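# Four arms sort stickered items into matching colored containers

## Task

Put every item into the container whose color matches the color of the sticker on that item.

## Robot and tools

SETUP. Four identical i2rt Big YAM arms (arm1, arm2, arm3, arm4) share one workspace. Each has six revolute joints, a two-finger gripper and a camera on the wrist. Room cameras: cam_room_a1, cam_room_a2, cam_room_b1, cam_room_b2. Wrist cameras: arm1_cam_wrist to arm4_cam_wrist. Reach is roughly 1.0 m from the joint1 axis.

FRAME. Everything is in one scene frame: origin on the floor, +z up, metres. Feet (base_link; each foot faces its own +x), as x, y, z and quaternion w,x,y,z:
arm1 -0.644, +1.377, +0.914, (+0.682, +0.007, +0.004, +0.731)
arm2 -0.655, -0.555, +0.928, (+0.747, +0.002, +0.000, -0.665)
arm3 +0.651, -1.332, +0.868, (+0.663, -0.004, -0.006, -0.748)
arm4 +0.648, +0.477, +0.879, (+0.687, +0.001, +0.003, +0.727)
The "hand" point sits between the finger pads, about 1 cm short of the tips. Fingers point along the hand's +z; they open and close along its y. With joints 1 and 6 at 0 and the hand level and forward, the camera rides on top looking at the tips.

TOOL move. Optional keys arm1..arm4 and cameras. Each arm key is an object, one per arm, holding:
- joints: absolute targets by name, in rad: joint1_rad -2.879..2.879 (yaw about the foot, positive counter-clockwise from above, 0 along the foot's +x), joint2_rad 0..3.141 (shoulder; 0 is upper arm back and level, positive lifts then swings forward), joint3_rad 0..3.019 (elbow; 0 folded, positive opens), joint4_rad -1.692..1.57 (hand pitch, positive tips fingers up), joint5_rad -1.57..1.57 (sideways swing, positive to the arm's right), joint6_rad -2.094..2.094 (roll, positive clockwise viewed from behind the hand); gripper_m 0..0.093, absolute fingertip gap in metres. Done tolerances: ±0.045, ±0.14, ±0.09, ±0.055, ±0.03, ±0.035 rad, gripper ±0.003 m.
- target: an absolute hand pose, seven numbers [x, y, z, qw, qx, qy, qz], metres and unit quaternion in the scene frame, same format as the printed hand line. The hand travels straight from its current hand_target toward it. When target is given, joints may contain only gripper_m.
- speed: top path speed in m/s, 0.002..0.5, default 0.25; only allowed with target. Rotation is capped at twice that value in rad/s.
Omitted arms receive nothing new but may keep pushing toward old targets. All motions in one call start together; all hand paths finish together, paced by the slowest. Paths last 0.5 to 10 s; a call never exceeds 15 s. Each control step clips the path pose to within 100 mm and 20 degrees of the measured hand, so very long moves may stop short. Expect a centimetre or more of error, lag and overshoot, especially near full stretch. Paths ignore obstacles and other arms. Unknown keys make the call invalid; out-of-range values get it refused, and a refusal cancels the rest of that reply's move, wait and finished_scene calls. cameras: a list of names or ["all"]; [] for none; omitted means all for an empty move and none otherwise. An empty move returns the full state, all images and the scene number.

RESULTS. A "move" line lists each arm sent motion with "done" or its worst status. joint_status/hand_status words: off_target (stopped away, may still push), time_out (each joint now holds a nearby target and keeps pushing; on_its_own lists those unfinished; sending a joint its reported position relieves the push), not_followed / "joint command not followed" / "pose unreachable" (a self- and arm-collision guard withheld the command; the gripper part still runs; the arm may retry later), limit_stop_at_motor_heat (resend the target). Arms under "as last shown" were not commanded; their lines repeat earlier values. hand_target is the hand pose implied by held joint targets. Joint velocities are rad/s (gripper m/s); "within noise" means still. Joint torques are in N m, positive toward larger angle, include gravity and offsets; entries 3 and 4 wrap at ±28. Images may lag the state slightly; the "pictures" line gives their order.

GRIPPER. Gripping a rigid part, gripper_m reads up to ~0.005 narrower (sometimes ~0.002 wider) than the part; closed on nothing it reads 0.000-0.003. In air reading can exceed the true gap by up to ~0.003. Commanding about 0.005 below the first-contact reading gives full force (~50-64 N per pad); soft or round items need deeper. Release by commanding well above the reading.

OTHER TOOLS. wait(seconds 0..10, cameras) lets time pass with no new command. zoom_image(camera, region [x0, y0, x1, y1] pixels from the top-left, at most 504 by 504) enlarges a camera's newest image. read_manual(section "licences") returns licence text only. finished_scene(scene: the current scene's number) ends the scene irreversibly; later calls in that reply go to the next one.

CAUTIONS. Never knock items off the work area or onto the floor. Avoid robot-to-robot pressing, including one gripper closing on another's fingers; the guard can react late and ignores fingers, housings and cameras. Arms keep pushing on contact, so avoid hard pushes, slams, fast hits, dropping items from height, or releasing moving items. Holding loads, stretched poses or pushing against unreachable poses heat motors: MOTOR HOT appears at 85 °C, and at 100 °C the arm goes limp for 30-60 s or more. Objects may get brief random nudges. The packed state must persist after you stop.

Each tool is called after "Call:" by a JSON object that holds its "method" and its "body", one argument or row to a line.

## Session

Call:
{"method": "move", "body": {

}}

Scene clock: 0.00 s.
Joint torques (N m): no reading
Motor temperatures (°C): arm1=[22 24 25 23 21 21 21] | arm2=[24 24 24 22 22 20 23] | arm3=[24 24 23 24 24 23 23] | arm4=[23 21 22 22 25 21 24]
Heat: arm1: hottest joint3_rad 25 °C; arm2: hottest joint1_rad 24 °C; arm3: hottest joint1_rad 24 °C; arm4: hottest joint5_rad 25 °C.
Joint velocities: within noise
arm1.joint_positions: joint1_rad=-0.126 joint2_rad=+0.534 joint3_rad=+1.403 joint4_rad=-1.611 joint5_rad=-0.026 joint6_rad=-0.127 gripper_m=+0.09396
arm1.joint_status: not commanded
arm1.hand: x=-0.6307 y=+1.5360 z=+1.4200 quat_wxyz=(-0.298, +0.671, -0.622, -0.272) (m; scene frame)
arm1.hand_target: x=-0.6306 y=+1.5343 z=+1.4312 quat_wxyz=(-0.308, +0.666, -0.618, -0.280) (m; scene frame)
arm1.hand_status: not commanded
arm2.joint_positions: joint1_rad=-0.045 joint2_rad=+0.390 joint3_rad=+1.428 joint4_rad=-1.186 joint5_rad=+0.166 joint6_rad=-0.774 gripper_m=+0.09396
arm2.joint_status: not commanded
arm2.hand: x=-0.6758 y=-0.6937 z=+1.5575 quat_wxyz=(-0.217, -0.319, -0.688, +0.615) (m; scene frame)
arm2.hand_target: x=-0.6762 y=-0.6874 z=+1.5650 quat_wxyz=(-0.221, -0.317, -0.681, +0.622) (m; scene frame)
arm2.hand_status: not commanded
arm3.joint_positions: joint1_rad=+0.075 joint2_rad=+0.276 joint3_rad=+1.523 joint4_rad=-1.599 joint5_rad=-0.185 joint6_rad=-0.597 gripper_m=+0.09396
arm3.joint_status: not commanded
arm3.hand: x=+0.6806 y=-1.3526 z=+1.4445 quat_wxyz=(-0.326, -0.350, -0.735, +0.481) (m; scene frame)
arm3.hand_target: x=+0.6807 y=-1.3504 z=+1.4501 quat_wxyz=(-0.328, -0.347, -0.731, +0.487) (m; scene frame)
arm3.hand_status: not commanded
arm4.joint_positions: joint1_rad=+0.109 joint2_rad=+0.555 joint3_rad=+1.556 joint4_rad=-1.251 joint5_rad=+0.178 joint6_rad=-0.775 gripper_m=+0.09396
arm4.joint_status: not commanded
arm4.hand: x=+0.6523 y=+0.6619 z=+1.5271 quat_wxyz=(-0.572, +0.731, -0.297, -0.221) (m; scene frame)
arm4.hand_target: x=+0.6532 y=+0.6568 z=+1.5356 quat_wxyz=(-0.580, +0.725, -0.296, -0.226) (m; scene frame)
arm4.hand_status: not commanded
pictures: arm1_cam_wrist, arm2_cam_wrist, arm3_cam_wrist, arm4_cam_wrist, cam_room_a1, cam_room_a2, cam_room_b1, cam_room_b2
Images, in order (width x height): arm1_cam_wrist 672x504, arm2_cam_wrist 672x504, arm3_cam_wrist 672x504, arm4_cam_wrist 672x504, cam_room_a1 672x504, cam_room_a2 672x504, cam_room_b1 672x504, cam_room_b2 672x504.

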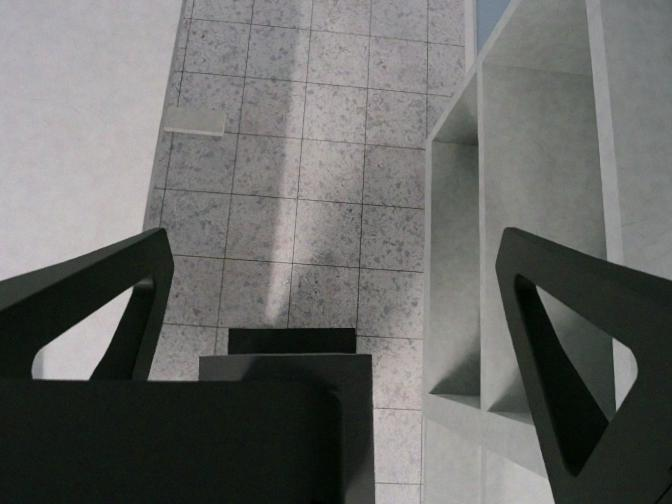

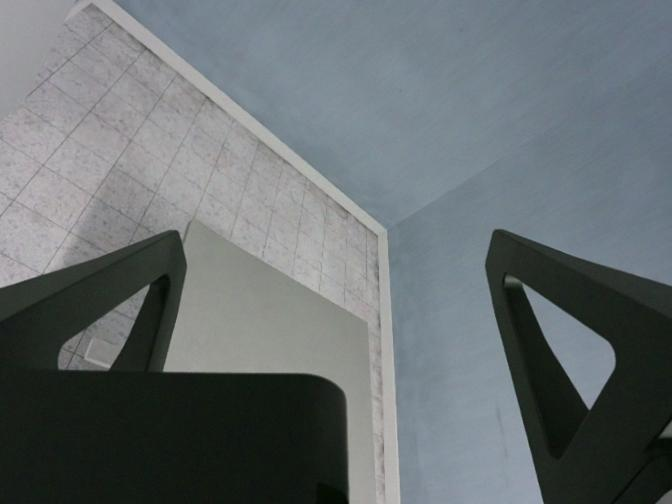

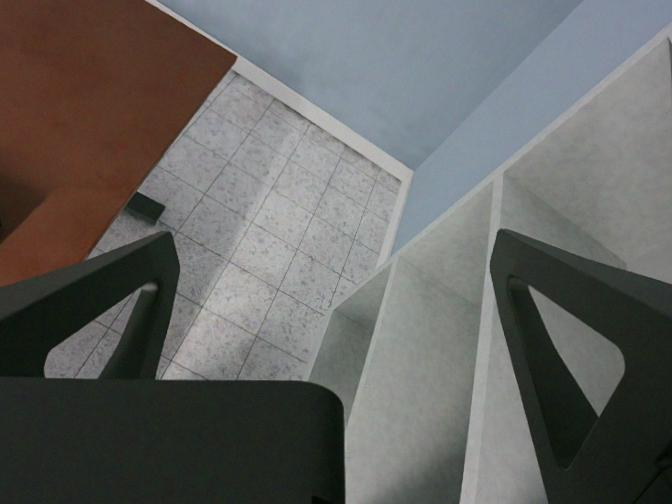

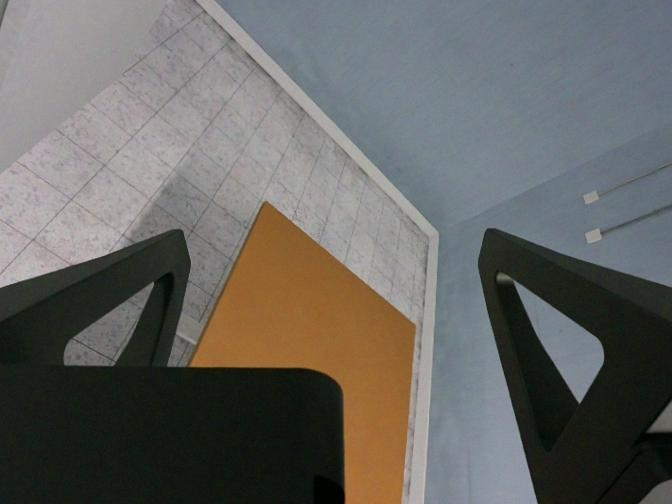

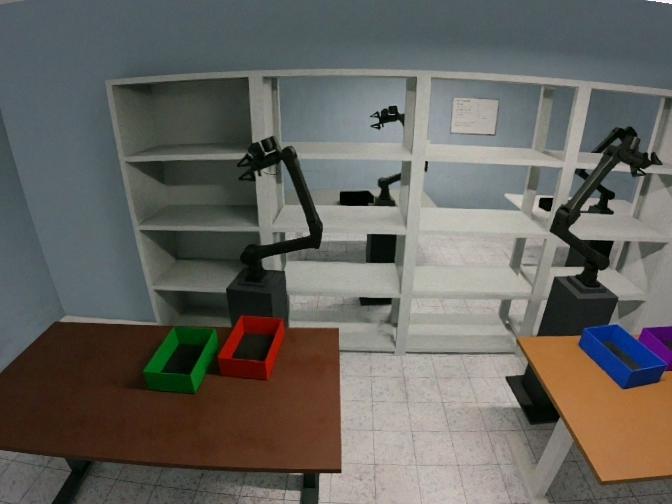

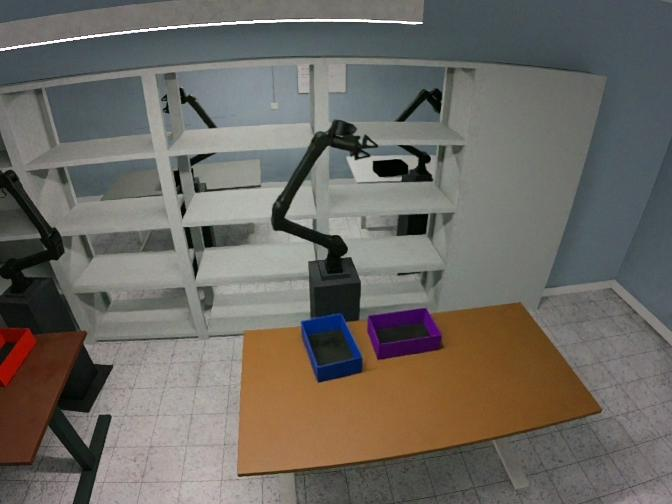

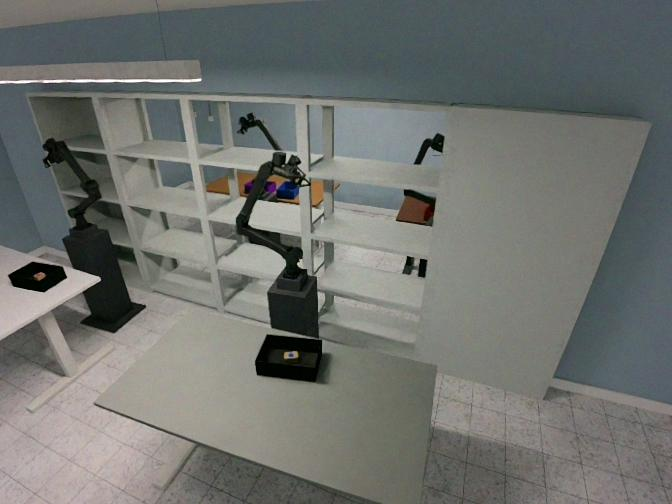

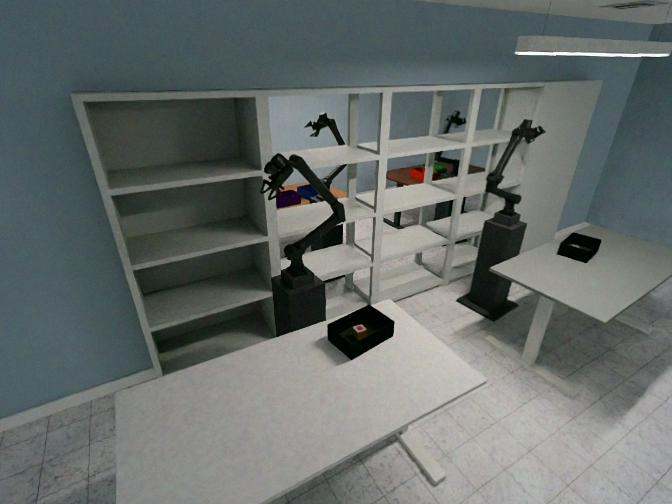

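Call:
{"method": "zoom_image", "body": {
  "camera": "cam_room_b1",
  "region": [180, 220, 460, 430]
}}

Call:
{"method": "zoom_image", "body": {
  "camera": "cam_room_b2",
  "region": [230, 200, 510, 410]
}}

Call:
{"method": "zoom_image", "body": {
  "camera": "cam_room_a1",
  "region": [100, 120, 460, 400]
}}

Call:
{"method": "zoom_image", "body": {
  "camera": "cam_room_a2",
  "region": [180, 120, 540, 400]
}}

Scaled by 1.800.

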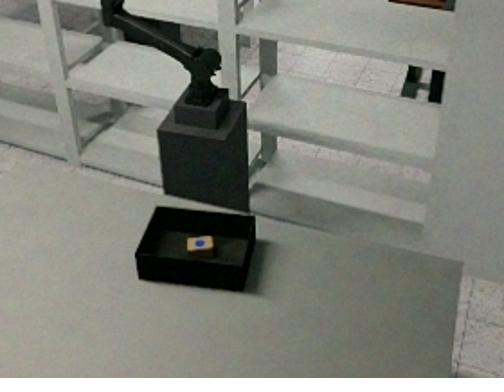

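Scaled by 1.800.

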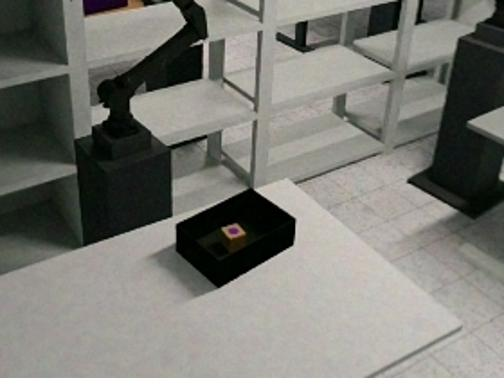

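Scaled by 1.400.

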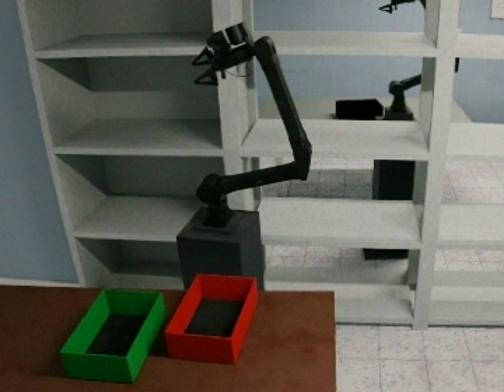

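Scaled by 1.400.

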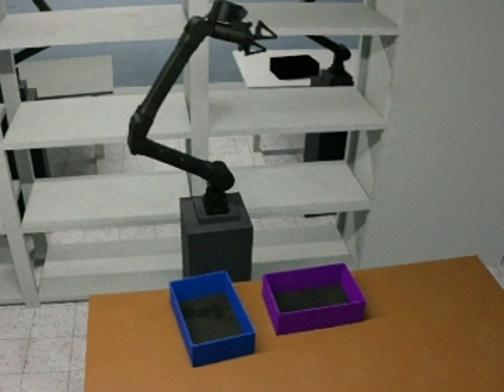

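Call:
{"method": "move", "body": {
  "arm1": {"joints": {"joint1_rad": 1.96, "joint2_rad": 1.386, "joint3_rad": 1.4, "joint4_rad": -1.55, "joint5_rad": 0, "joint6_rad": 0}},
  "arm2": {"joints": {"joint1_rad": -1.33, "joint2_rad": 1.386, "joint3_rad": 1.4, "joint4_rad": -1.55, "joint5_rad": 0, "joint6_rad": 0}},
  "arm4": {"joints": {"joint1_rad": -1.28, "joint2_rad": 1.2, "joint3_rad": 1.4, "joint4_rad": -1.6, "joint5_rad": 0, "joint6_rad": 0}},
  "cameras": ["all"]
}}

Scene clock: 88.87 s.
Joint torques (N m): arm1=[-2.55 -10.58 11.6 0.38 0.1 0.09] | arm2=[1.26 -12.45 11.07 0.34 0.01 0.2] | arm3=[1.26 10.11 5.37 1.96 -0.05 -0.01] | arm4=[0.97 -10.52 9.54 -0.09 0.08 0.18]
Motor temperatures (°C): arm1=[22 24 30 23 21 21 21] | arm2=[24 25 28 23 22 20 23] | arm3=[24 25 25 24 24 23 23] | arm4=[23 22 28 22 24 21 24]
Heat: arm1: hottest joint3_rad 30 °C; arm2: hottest joint3_rad 28 °C; arm3: hottest joint2_rad 25 °C; arm4: hottest joint3_rad 28 °C.
move: arm1 done; arm2 done; arm4 done
Joint velocities: within noise
arm1.joint_positions: joint1_rad=+1.965 joint2_rad=+1.408 joint3_rad=+1.388 joint4_rad=-1.548 joint5_rad=-0.002 joint6_rad=-0.005 gripper_m=+0.09398
arm1.joint_status: all done
arm1.hand: x=-1.0066 y=+1.1938 z=+1.1786 quat_wxyz=(-0.002, +0.973, +0.232, -0.008) (m; scene frame)
arm1.hand_target: x=-1.0071 y=+1.1959 z=+1.1920 quat_wxyz=(+0.001, +0.974, +0.227, -0.024) (m; scene frame)
arm1.hand_status: not commanded
arm2.joint_positions: joint1_rad=-1.336 joint2_rad=+1.380 joint3_rad=+1.401 joint4_rad=-1.538 joint5_rad=+0.000 joint6_rad=-0.013 gripper_m=+0.09396
arm2.joint_status: all done
arm2.hand: x=-1.0424 y=-0.6976 z=+1.2025 quat_wxyz=(-0.003, -0.983, -0.181, +0.025) (m; scene frame)
arm2.hand_target: x=-1.0394 y=-0.6991 z=+1.1997 quat_wxyz=(-0.002, -0.984, -0.178, +0.016) (m; scene frame)
arm2.hand_status: not commanded
arm3: as last shown
arm4.joint_positions: joint1_rad=-1.281 joint2_rad=+1.212 joint3_rad=+1.387 joint4_rad=-1.589 joint5_rad=+0.000 joint6_rad=-0.013 gripper_m=+0.09397
arm4.joint_status: all done
arm4.hand: x=+0.9950 y=+0.6024 z=+1.2075 quat_wxyz=(-0.074, +0.178, -0.981, -0.012) (m; scene frame)
arm4.hand_target: x=+0.9922 y=+0.6022 z=+1.2168 quat_wxyz=(-0.081, +0.172, -0.982, -0.014) (m; scene frame)
arm4.hand_status: not commanded
pictures: arm1_cam_wrist, arm2_cam_wrist, arm3_cam_wrist, arm4_cam_wrist, cam_room_a1, cam_room_a2, cam_room_b1, cam_room_b2
Images, in order (width x height): arm1_cam_wrist 672x504, arm2_cam_wrist 672x504, arm3_cam_wrist 672x504, arm4_cam_wrist 672x504, cam_room_a1 672x504, cam_room_a2 672x504, cam_room_b1 672x504, cam_room_b2 672x504.

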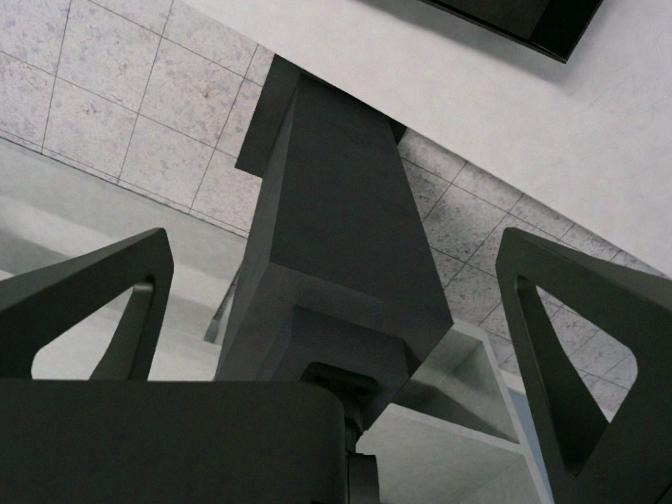

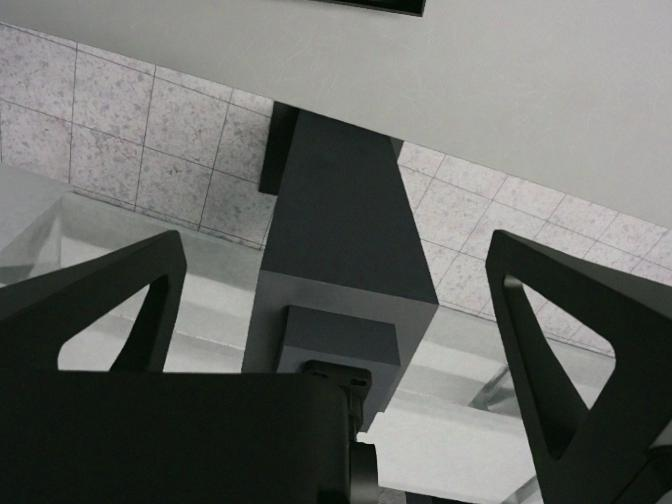

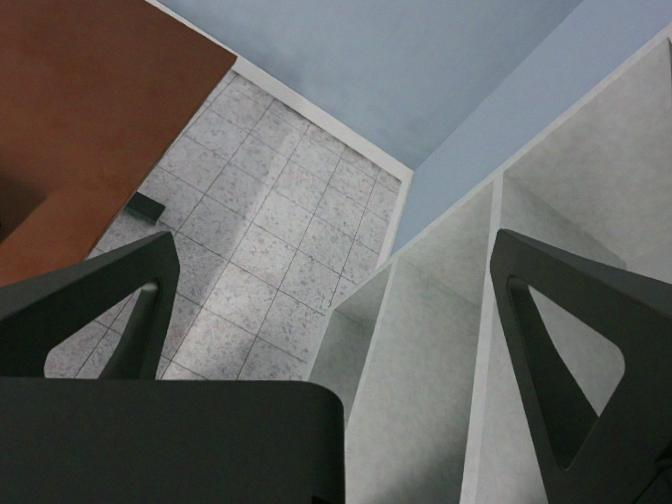

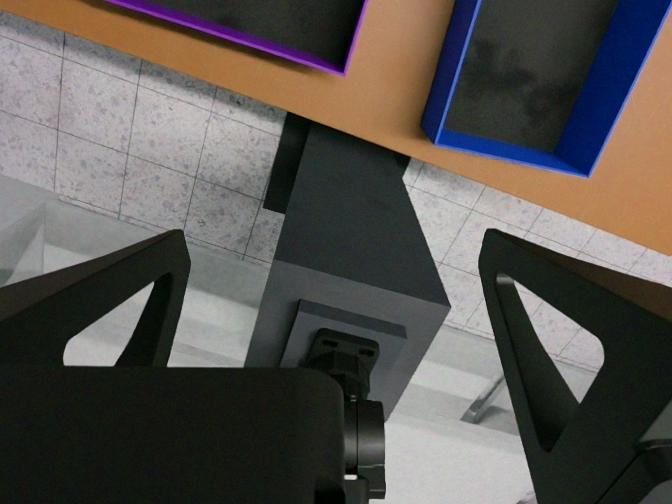

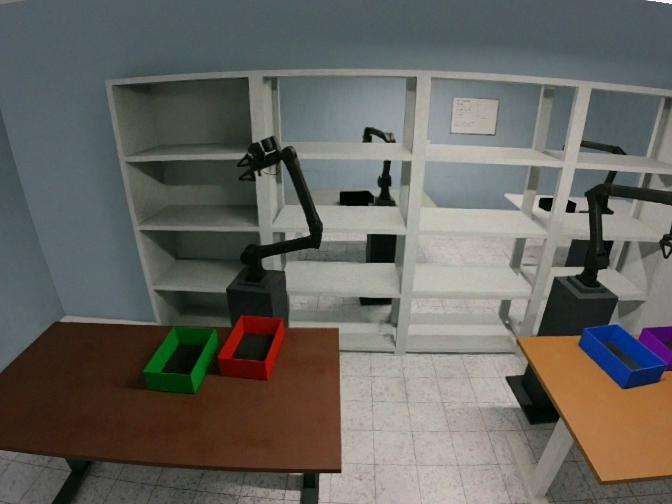

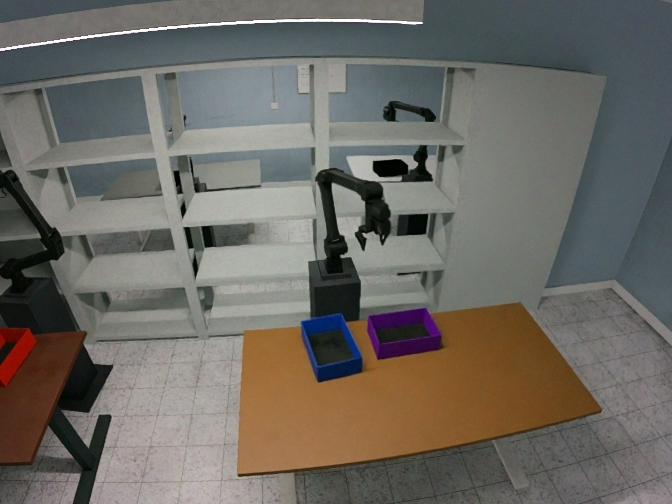

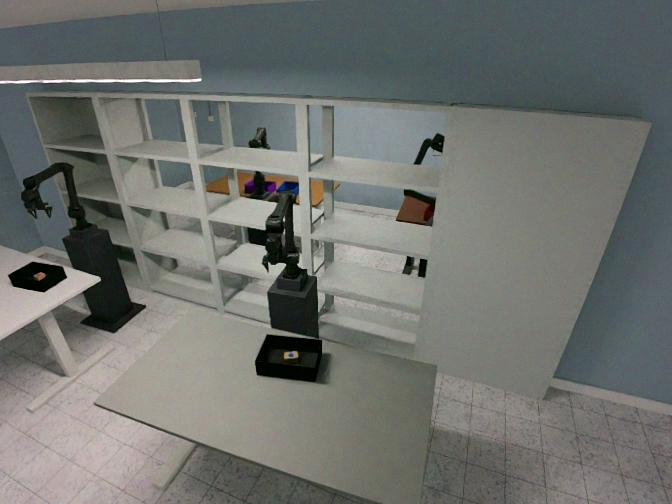

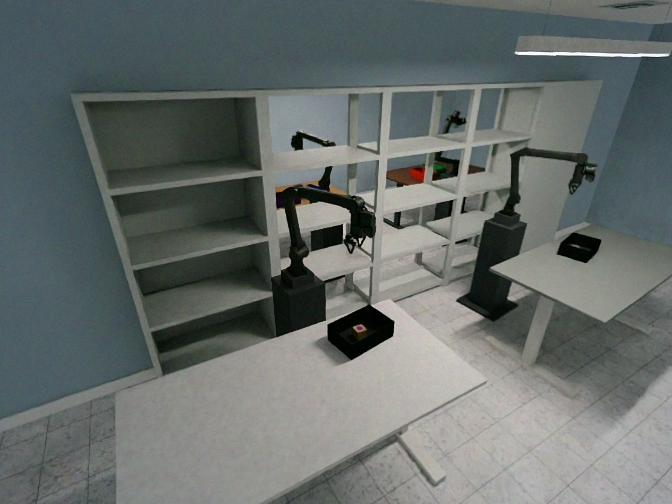

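Call:
{"method": "move", "body": {
  "arm1": {"joints": {"joint1_rad": 1.75, "joint4_rad": -1.0}},
  "arm2": {"joints": {"joint1_rad": -1.33, "joint4_rad": -1.0}},
  "arm4": {"joints": {"joint1_rad": -1.28, "joint4_rad": -1.05}},
  "cameras": ["arm1_cam_wrist", "arm2_cam_wrist", "arm4_cam_wrist"]
}}

Scene clock: 105.67 s.
Joint torques (N m): arm1=[-0.56 -10.81 12.37 2 -0.01 0.1] | arm2=[1.2 -13.51 12.01 2.56 0.01 0.2] | arm3=[1.14 10.11 5.37 1.94 -0.04 -0.01] | arm4=[0.79 -11.46 10.36 1.62 0.05 0.15]
Motor temperatures (°C): arm1=[22 24 30 23 21 21 21] | arm2=[24 25 28 22 22 20 23] | arm3=[24 25 25 24 24 23 23] | arm4=[23 22 30 22 24 21 24]
Heat: arm1: hottest joint3_rad 30 °C; arm2: hottest joint3_rad 28 °C; arm3: hottest joint2_rad 25 °C; arm4: hottest joint3_rad 30 °C.
move: arm1 done; arm2 done; arm4 done
Joint velocities: within noise
arm1.joint_positions: joint1_rad=+1.741 joint2_rad=+1.408 joint3_rad=+1.388 joint4_rad=-1.019 joint5_rad=+0.001 joint6_rad=-0.005 gripper_m=+0.09398
arm1.joint_status: all done
arm1.hand: x=-1.1590 y=+1.2506 z=+1.2156 quat_wxyz=(+0.028, +0.956, +0.118, -0.268) (m; scene frame)
arm1.hand_target: x=-1.1603 y=+1.2448 z=+1.2354 quat_wxyz=(+0.033, +0.948, +0.119, -0.293) (m; scene frame)
arm1.hand_status: not commanded
arm2.joint_positions: joint1_rad=-1.336 joint2_rad=+1.380 joint3_rad=+1.401 joint4_rad=-1.018 joint5_rad=+0.000 joint6_rad=-0.013 gripper_m=+0.09396
arm2.joint_status: all done
arm2.hand: x=-1.1564 y=-0.7395 z=+1.2415 quat_wxyz=(-0.046, -0.943, -0.174, +0.278) (m; scene frame)
arm2.hand_target: x=-1.1596 y=-0.7441 z=+1.2403 quat_wxyz=(-0.050, -0.943, -0.171, +0.282) (m; scene frame)
arm2.hand_status: not commanded
arm3: as last shown
arm4.joint_positions: joint1_rad=-1.281 joint2_rad=+1.211 joint3_rad=+1.387 joint4_rad=-1.067 joint5_rad=+0.000 joint6_rad=-0.013 gripper_m=+0.09397
arm4.joint_status: all done
arm4.hand: x=+1.1053 y=+0.6423 z=+1.2590 quat_wxyz=(-0.326, +0.169, -0.929, -0.054) (m; scene frame)
arm4.hand_target: x=+1.1068 y=+0.6437 z=+1.2743 quat_wxyz=(-0.345, +0.162, -0.923, -0.060) (m; scene frame)
arm4.hand_status: not commanded
pictures: arm1_cam_wrist, arm2_cam_wrist, arm4_cam_wrist
Images, in order (width x height): arm1_cam_wrist 672x504, arm2_cam_wrist 672x504, arm4_cam_wrist 672x504.

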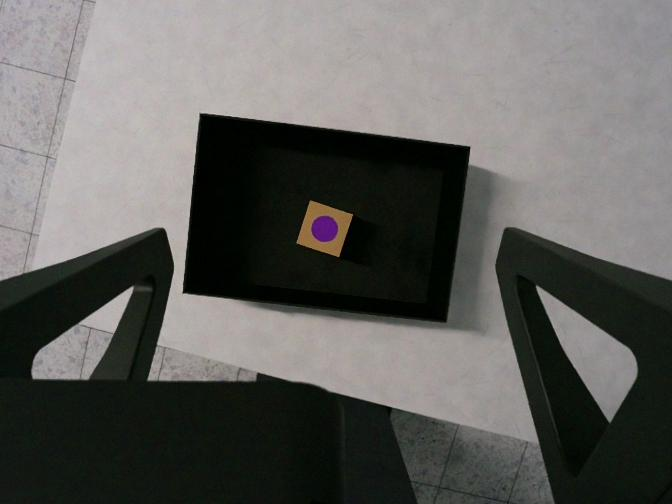

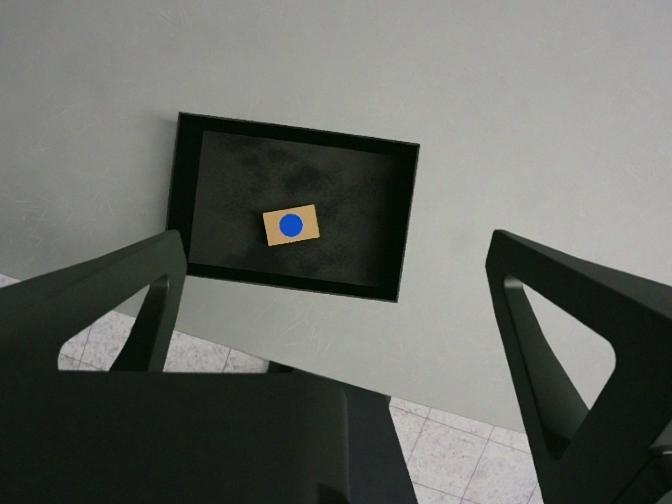

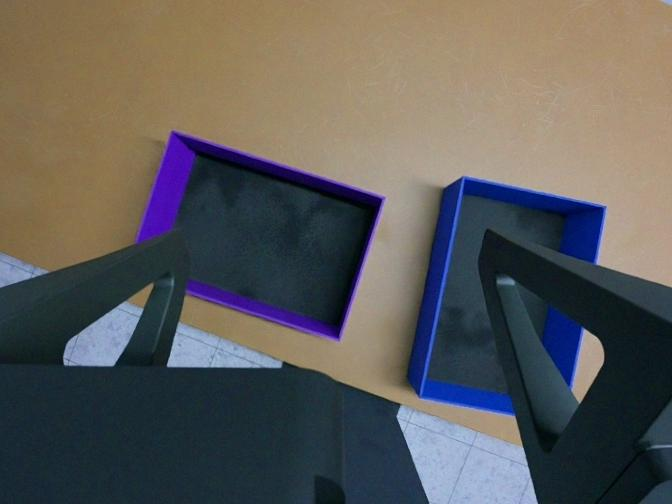

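Call:
{"method": "move", "body": {
  "arm1": {"target": [-1.126, 1.245, 0.93, 0, 0.9996, -0.0288, 0], "speed": 0.35},
  "arm2": {"target": [-1.129, -0.789, 0.93, 0, -0.8607, 0.5090, 0], "speed": 0.35},
  "arm4": {"joints": {"joint1_rad": 0.90, "joint2_rad": 0.55, "joint3_rad": 1.5, "joint4_rad": -0.8}},
  "cameras": ["arm1_cam_wrist", "arm2_cam_wrist", "arm4_cam_wrist"]
}}

Scene clock: 188.47 s.
Joint torques (N m): arm1=[-1.14 -13.51 9.14 0.83 0 0.11] | arm2=[1.14 -17.55 9.85 1.1 -0.04 0.22] | arm3=[1.32 9.99 5.33 1.95 -0.04 -0.01] | arm4=[1.26 3.6 6.38 1.73 0.12 0.2]
Motor temperatures (°C): arm1=[22 25 33 23 21 21 21] | arm2=[24 25 30 23 22 20 23] | arm3=[24 25 25 24 24 23 23] | arm4=[23 23 36 22 24 21 24]
Heat: arm1: hottest joint3_rad 33 °C; arm2: hottest joint3_rad 30 °C; arm3: hottest joint2_rad 25 °C; arm4: hottest joint3_rad 36 °C.
move: arm1 done; arm2 done; arm4 done
Joint velocities: within noise
arm1.joint_positions: joint1_rad=+1.759 joint2_rad=+1.847 joint3_rad=+1.228 joint4_rad=-0.987 joint5_rad=-0.005 joint6_rad=+0.316 gripper_m=+0.09398
arm1.joint_status: not commanded
arm1.hand: x=-1.1203 y=+1.2516 z=+0.9283 quat_wxyz=(-0.003, +1.000, -0.029, +0.009) (m; scene frame)
arm1.hand_target: x=-1.1259 y=+1.2450 z=+0.9301 quat_wxyz=(+0.000, +1.000, -0.029, +0.000) (m; scene frame)
arm1.hand_status: done (0.009 m and 1.1 deg from the pose sent, 0.288 m and 35.7 deg at the start)
arm2.joint_positions: joint1_rad=-1.233 joint2_rad=+1.886 joint3_rad=+1.304 joint4_rad=-0.986 joint5_rad=+0.001 joint6_rad=+1.512 gripper_m=+0.09396
arm2.joint_status: not commanded
arm2.hand: x=-1.1259 y=-0.7849 z=+0.9383 quat_wxyz=(+0.001, -0.864, +0.504, +0.002) (m; scene frame)
arm2.hand_target: x=-1.1288 y=-0.7889 z=+0.9301 quat_wxyz=(+0.000, -0.861, +0.509, +0.000) (m; scene frame)
arm2.hand_status: done (0.010 m and 0.7 deg from the pose sent, 0.317 m and 87.4 deg at the start)
arm3: as last shown
arm4.joint_positions: joint1_rad=+0.895 joint2_rad=+0.552 joint3_rad=+1.499 joint4_rad=-0.807 joint5_rad=-0.001 joint6_rad=-0.012 gripper_m=+0.09399
arm4.joint_status: all done
arm4.hand: x=+0.4856 y=+0.5984 z=+1.6110 quat_wxyz=(-0.233, +0.625, -0.198, -0.719) (m; scene frame)
arm4.hand_target: x=+0.4863 y=+0.5969 z=+1.6134 quat_wxyz=(-0.228, +0.620, -0.199, -0.724) (m; scene frame)
arm4.hand_status: not commanded
pictures: arm1_cam_wrist, arm2_cam_wrist, arm4_cam_wrist
Images, in order (width x height): arm1_cam_wrist 672x504, arm2_cam_wrist 672x504, arm4_cam_wrist 672x504.

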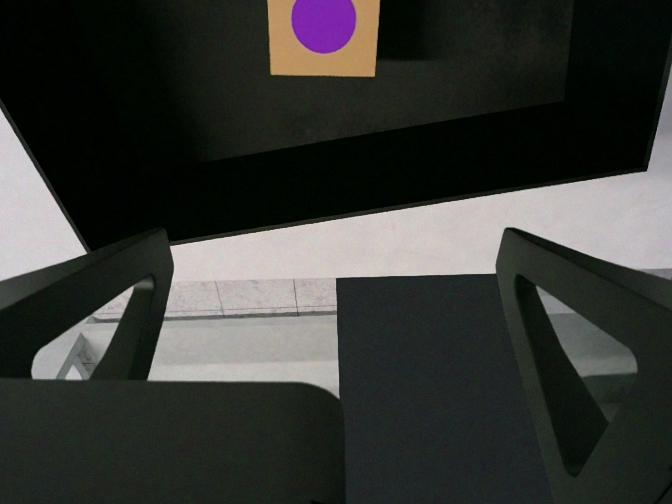

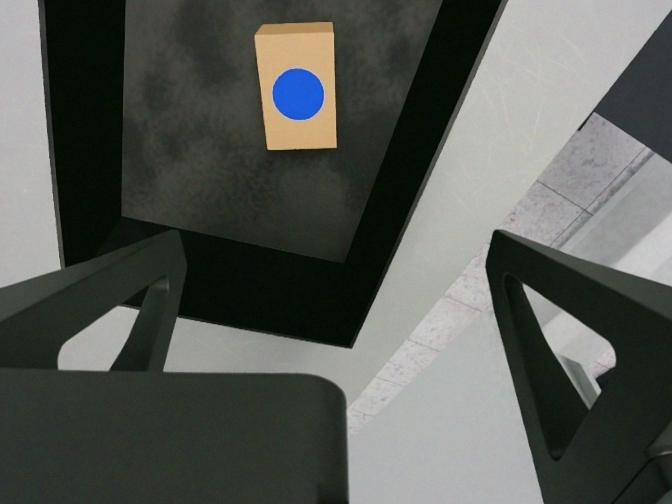

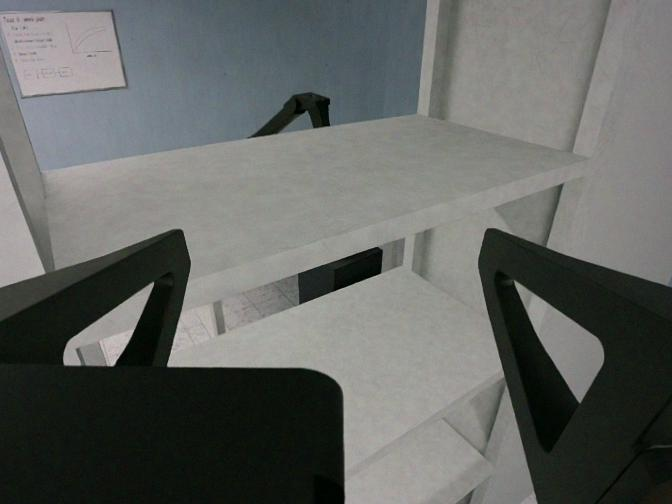

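Call:
{"method": "move", "body": {
  "arm1": {"target": [-1.152, 1.248, 0.89, -0.0038, 0.9910, -0.0286, -0.1305], "speed": 0.3},
  "arm2": {"target": [-1.143, -0.795, 0.89, 0.0343, 0.9565, 0.2607, -0.1259], "speed": 0.3},
  "arm4": {"joints": {"joint1_rad": 2.1}},
  "cameras": ["arm1_cam_wrist", "arm2_cam_wrist", "arm4_cam_wrist"]
}}

Scene clock: 272.37 s.
Joint torques (N m): arm1=[-1.32 -12.51 7.9 1.26 0.22 0.05] | arm2=[0.03 -18.55 7.41 1.91 -0.19 -0.09] | arm3=[1.08 9.93 5.34 1.95 -0.05 -0.01] | arm4=[1.44 3.9 6.32 1.52 0.13 0.14]
Motor temperatures (°C): arm1=[22 25 31 23 21 21 21] | arm2=[24 27 30 22 22 20 23] | arm3=[24 25 25 24 24 23 23] | arm4=[23 22 30 22 24 21 24]
Heat: arm1: hottest joint3_rad 31 °C; arm2: hottest joint3_rad 30 °C; arm3: hottest joint2_rad 25 °C; arm4: hottest joint3_rad 30 °C.
move: arm1 done; arm2 done; arm4 done
Joint velocities: within noise
arm1.joint_positions: joint1_rad=+1.767 joint2_rad=+1.847 joint3_rad=+1.083 joint4_rad=-0.583 joint5_rad=+0.076 joint6_rad=+0.319 gripper_m=+0.09398
arm1.joint_status: not commanded
arm1.hand: x=-1.1507 y=+1.2542 z=+0.8925 quat_wxyz=(-0.005, +0.992, -0.031, -0.126) (m; scene frame)
arm1.hand_target: x=-1.1518 y=+1.2481 z=+0.8901 quat_wxyz=(-0.004, +0.991, -0.029, -0.130) (m; scene frame)
arm1.hand_status: done (0.007 m and 0.6 deg from the pose sent, 0.050 m and 16.1 deg at the start)
arm2.joint_positions: joint1_rad=-1.227 joint2_rad=+1.886 joint3_rad=+1.134 joint4_rad=-0.552 joint5_rad=-0.020 joint6_rad=-0.064 gripper_m=+0.09397
arm2.joint_status: not commanded
arm2.hand: x=-1.1445 y=-0.8014 z=+0.8958 quat_wxyz=(-0.035, -0.957, -0.258, +0.127) (m; scene frame)
arm2.hand_target: x=-1.1429 y=-0.7952 z=+0.8902 quat_wxyz=(-0.034, -0.957, -0.261, +0.126) (m; scene frame)
arm2.hand_status: done (0.009 m and 0.3 deg from the pose sent, 0.052 m and 92.0 deg at the start)
arm3: as last shown
arm4.joint_positions: joint1_rad=+2.095 joint2_rad=+0.552 joint3_rad=+1.499 joint4_rad=-0.807 joint5_rad=-0.001 joint6_rad=-0.012 gripper_m=+0.09400
arm4.joint_status: all done
arm4.hand: x=+0.4808 y=+0.3682 z=+1.6118 quat_wxyz=(+0.213, +0.625, +0.191, -0.726) (m; scene frame)
arm4.hand_target: x=+0.4825 y=+0.3684 z=+1.6142 quat_wxyz=(+0.220, +0.623, +0.188, -0.727) (m; scene frame)
arm4.hand_status: not commanded
pictures: arm1_cam_wrist, arm2_cam_wrist, arm4_cam_wrist
Images, in order (width x height): arm1_cam_wrist 672x504, arm2_cam_wrist 672x504, arm4_cam_wrist 672x504.

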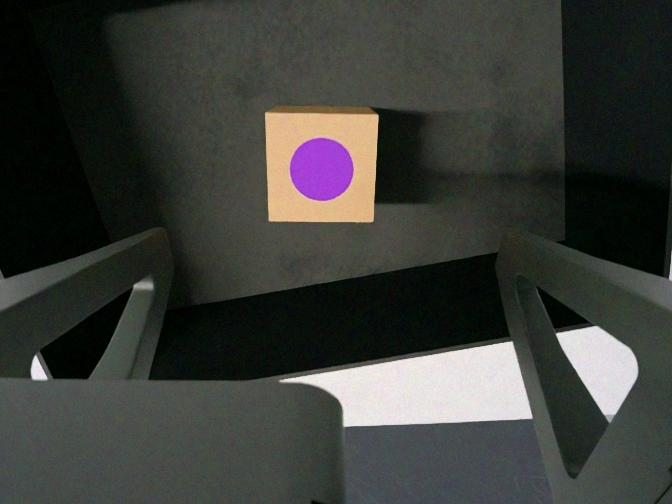

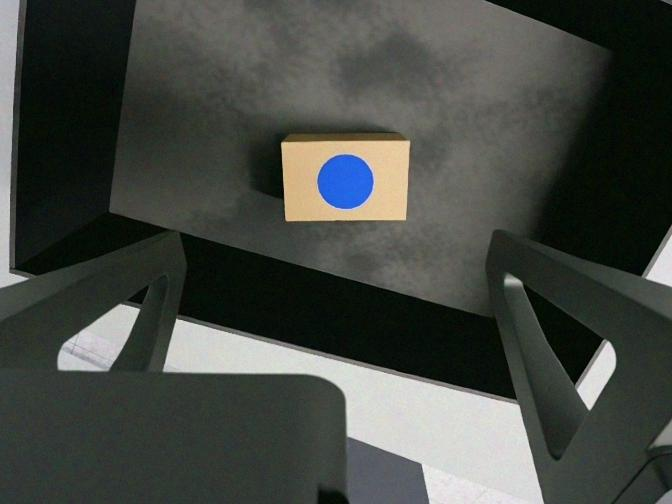

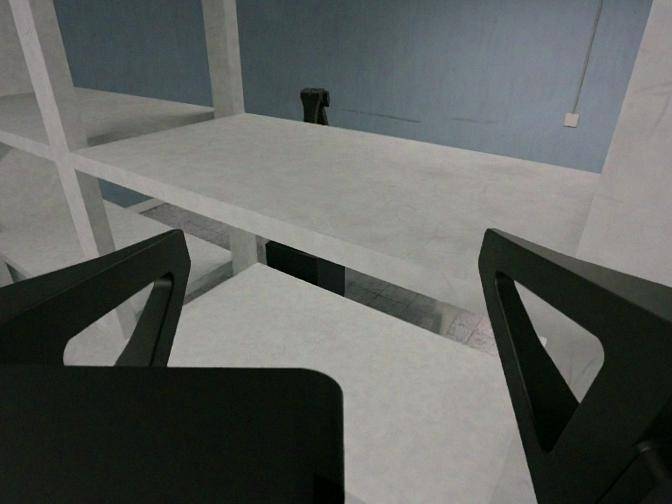

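Call:
{"method": "move", "body": {
  "arm1": {"target": [-1.155, 1.242, 0.782, -0.0038, 0.9910, -0.0286, -0.1305], "speed": 0.12},
  "arm2": {"target": [-1.140, -0.788, 0.775, 0.0343, 0.9565, 0.2607, -0.1259], "speed": 0.12},
  "cameras": ["arm1_cam_wrist", "arm2_cam_wrist", "cam_room_b1", "cam_room_b2"]
}}

Scene clock: 297.67 s.
Joint torques (N m): arm1=[-0.38 -14.04 6.61 1.22 0.12 0.11] | arm2=[-0.03 -17.38 6.05 1.96 -0.2 -0.08] | arm3=[1.08 10.11 5.41 2.02 -0.04 0] | arm4=[1.08 4.07 6.31 1.66 0.11 0.18]
Motor temperatures (°C): arm1=[22 26 30 23 21 21 21] | arm2=[24 27 29 22 22 20 23] | arm3=[24 25 25 24 24 23 23] | arm4=[23 22 29 22 24 21 24]
Heat: arm1: hottest joint3_rad 30 °C; arm2: hottest joint3_rad 29 °C; arm3: hottest joint2_rad 25 °C; arm4: hottest joint3_rad 29 °C.
move: arm1 done; arm2 off_target
Joint velocities: within noise
arm1.joint_positions: joint1_rad=+1.779 joint2_rad=+2.084 joint3_rad=+1.065 joint4_rad=-0.338 joint5_rad=+0.079 joint6_rad=+0.329 gripper_m=+0.09398
arm1.joint_status: not commanded
arm1.hand: x=-1.1496 y=+1.2492 z=+0.7817 quat_wxyz=(-0.007, +0.992, -0.030, -0.121) (m; scene frame)
arm1.hand_target: x=-1.1549 y=+1.2421 z=+0.7822 quat_wxyz=(-0.004, +0.991, -0.029, -0.130) (m; scene frame)
arm1.hand_status: done (0.009 m and 1.1 deg from the pose sent, 0.111 m and 0.6 deg at the start)
arm2.joint_positions: joint1_rad=-1.237 joint2_rad=+2.098 joint3_rad=+1.095 joint4_rad=-0.287 joint5_rad=-0.022 joint6_rad=-0.073 gripper_m=+0.09397
arm2.joint_status: not commanded
arm2.hand: x=-1.1443 y=-0.7953 z=+0.7899 quat_wxyz=(-0.036, -0.956, -0.258, +0.134) (m; scene frame)
arm2.hand_target: x=-1.1396 y=-0.7880 z=+0.7754 quat_wxyz=(-0.034, -0.957, -0.261, +0.126) (m; scene frame)
arm2.hand_status: off_target (0.017 m and 1.0 deg from the pose sent, 0.122 m and 0.3 deg at the start)
arm3, arm4: as last shown
pictures: arm1_cam_wrist, arm2_cam_wrist, cam_room_b1, cam_room_b2
Images, in order (width x height): arm1_cam_wrist 672x504, arm2_cam_wrist 672x504, cam_room_b1 672x504, cam_room_b2 672x504.

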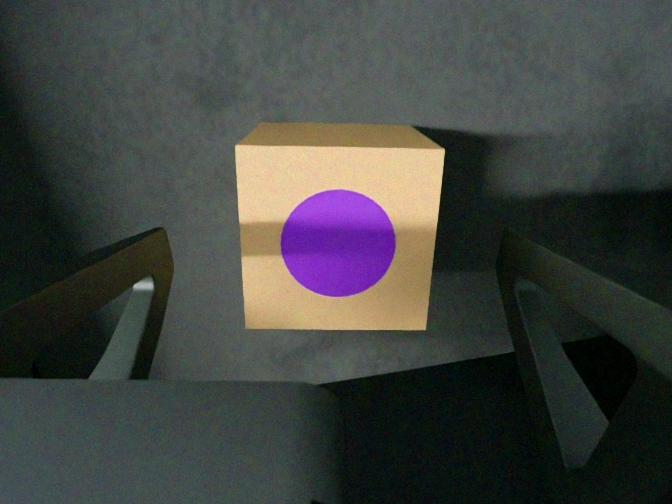

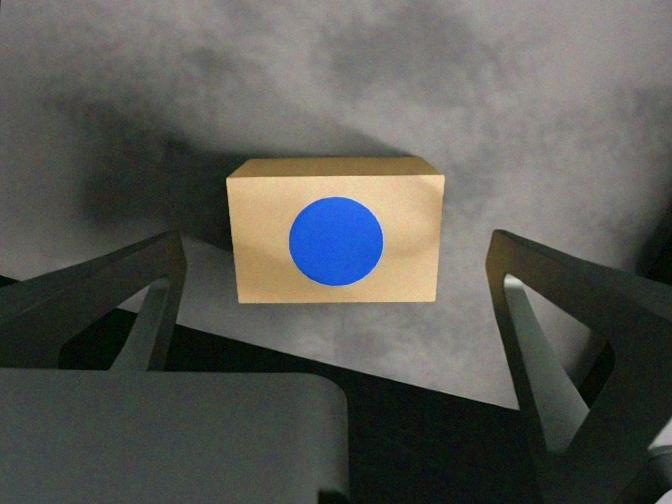

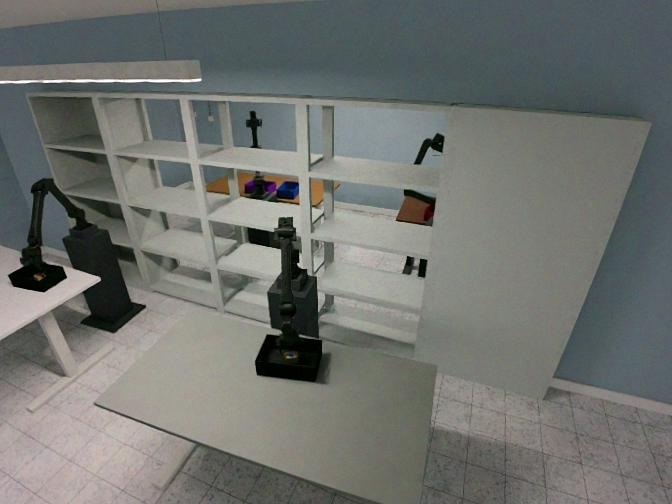

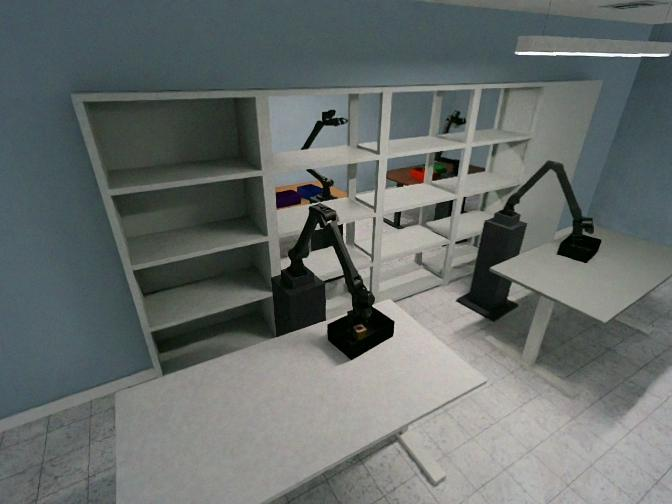

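Call:
{"method": "move", "body": {
  "arm2": {"target": [-1.138, -0.785, 0.764, 0.0343, 0.9565, 0.2607, -0.1259], "speed": 0.1},
  "arm1": {"target": [-1.158, 1.238, 0.775, -0.0038, 0.9910, -0.0286, -0.1305], "speed": 0.1},
  "cameras": ["arm1_cam_wrist", "arm2_cam_wrist"]
}}

Call:
{"method": "zoom_image", "body": {
  "camera": "cam_room_b1",
  "region": [230, 300, 350, 390]
}}

Scene clock: 315.27 s.
Joint torques (N m): arm1=[-0.85 -12.98 7.77 1.36 0.19 0.11] | arm2=[-0.03 -16.79 5.45 2.02 -0.19 -0.08] | arm3=[1.26 10.11 5.34 1.99 -0.05 -0.01] | arm4=[1.2 3.96 6.27 1.62 0.13 0.15]
Motor temperatures (°C): arm1=[22 26 30 23 21 21 21] | arm2=[24 27 29 22 22 20 23] | arm3=[24 25 25 24 24 23 23] | arm4=[23 22 29 22 24 21 24]
Heat: arm1: hottest joint3_rad 30 °C; arm2: hottest joint3_rad 29 °C; arm3: hottest joint2_rad 25 °C; arm4: hottest joint3_rad 29 °C.
move: arm1 off_target; arm2 off_target
Joint velocities: within noise
arm1.joint_positions: joint1_rad=+1.786 joint2_rad=+2.096 joint3_rad=+1.065 joint4_rad=-0.331 joint5_rad=+0.081 joint6_rad=+0.335 gripper_m=+0.09398
arm1.joint_status: not commanded
arm1.hand: x=-1.1473 y=+1.2464 z=+0.7760 quat_wxyz=(-0.007, +0.992, -0.029, -0.119) (m; scene frame)
arm1.hand_target: x=-1.1577 y=+1.2380 z=+0.7754 quat_wxyz=(-0.004, +0.991, -0.029, -0.131) (m; scene frame)
arm1.hand_status: off_target (0.014 m and 1.4 deg from the pose sent, 0.015 m and 1.1 deg at the start)
arm2.joint_positions: joint1_rad=-1.241 joint2_rad=+2.111 joint3_rad=+1.095 joint4_rad=-0.260 joint5_rad=-0.024 joint6_rad=-0.077 gripper_m=+0.09397
arm2.joint_status: not commanded
arm2.hand: x=-1.1477 y=-0.7949 z=+0.7850 quat_wxyz=(-0.037, -0.955, -0.258, +0.141) (m; scene frame)
arm2.hand_target: x=-1.1375 y=-0.7850 z=+0.7649 quat_wxyz=(-0.034, -0.957, -0.261, +0.126) (m; scene frame)
arm2.hand_status: off_target (0.025 m and 1.8 deg from the pose sent, 0.029 m and 1.0 deg at the start)
arm3, arm4: as last shown
pictures: arm1_cam_wrist, arm2_cam_wrist
Images, in order (width x height): arm1_cam_wrist 672x504, arm2_cam_wrist 672x504.

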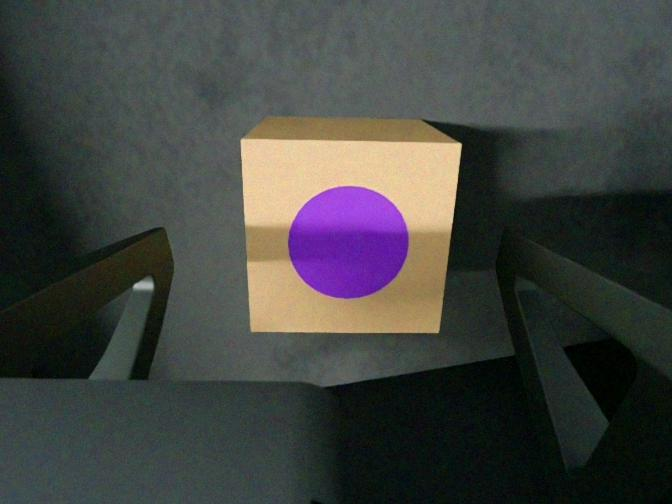

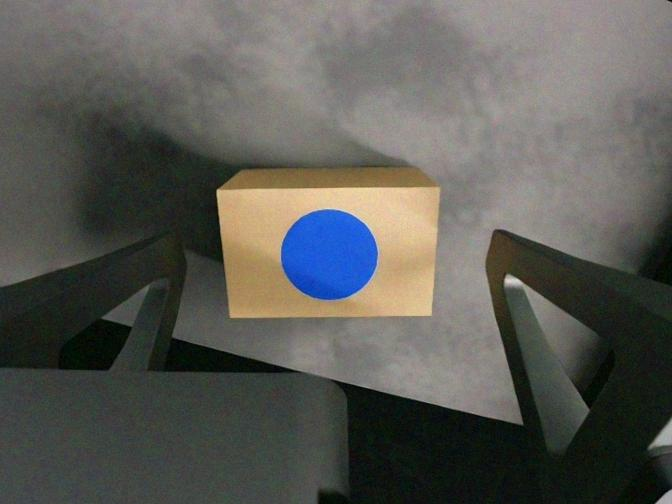

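This scene's latest camera images include none from cam_room_b1. They are from: arm1_cam_wrist, arm2_cam_wrist. cam_room_b1's image comes with the result of a call that names it in "cameras".


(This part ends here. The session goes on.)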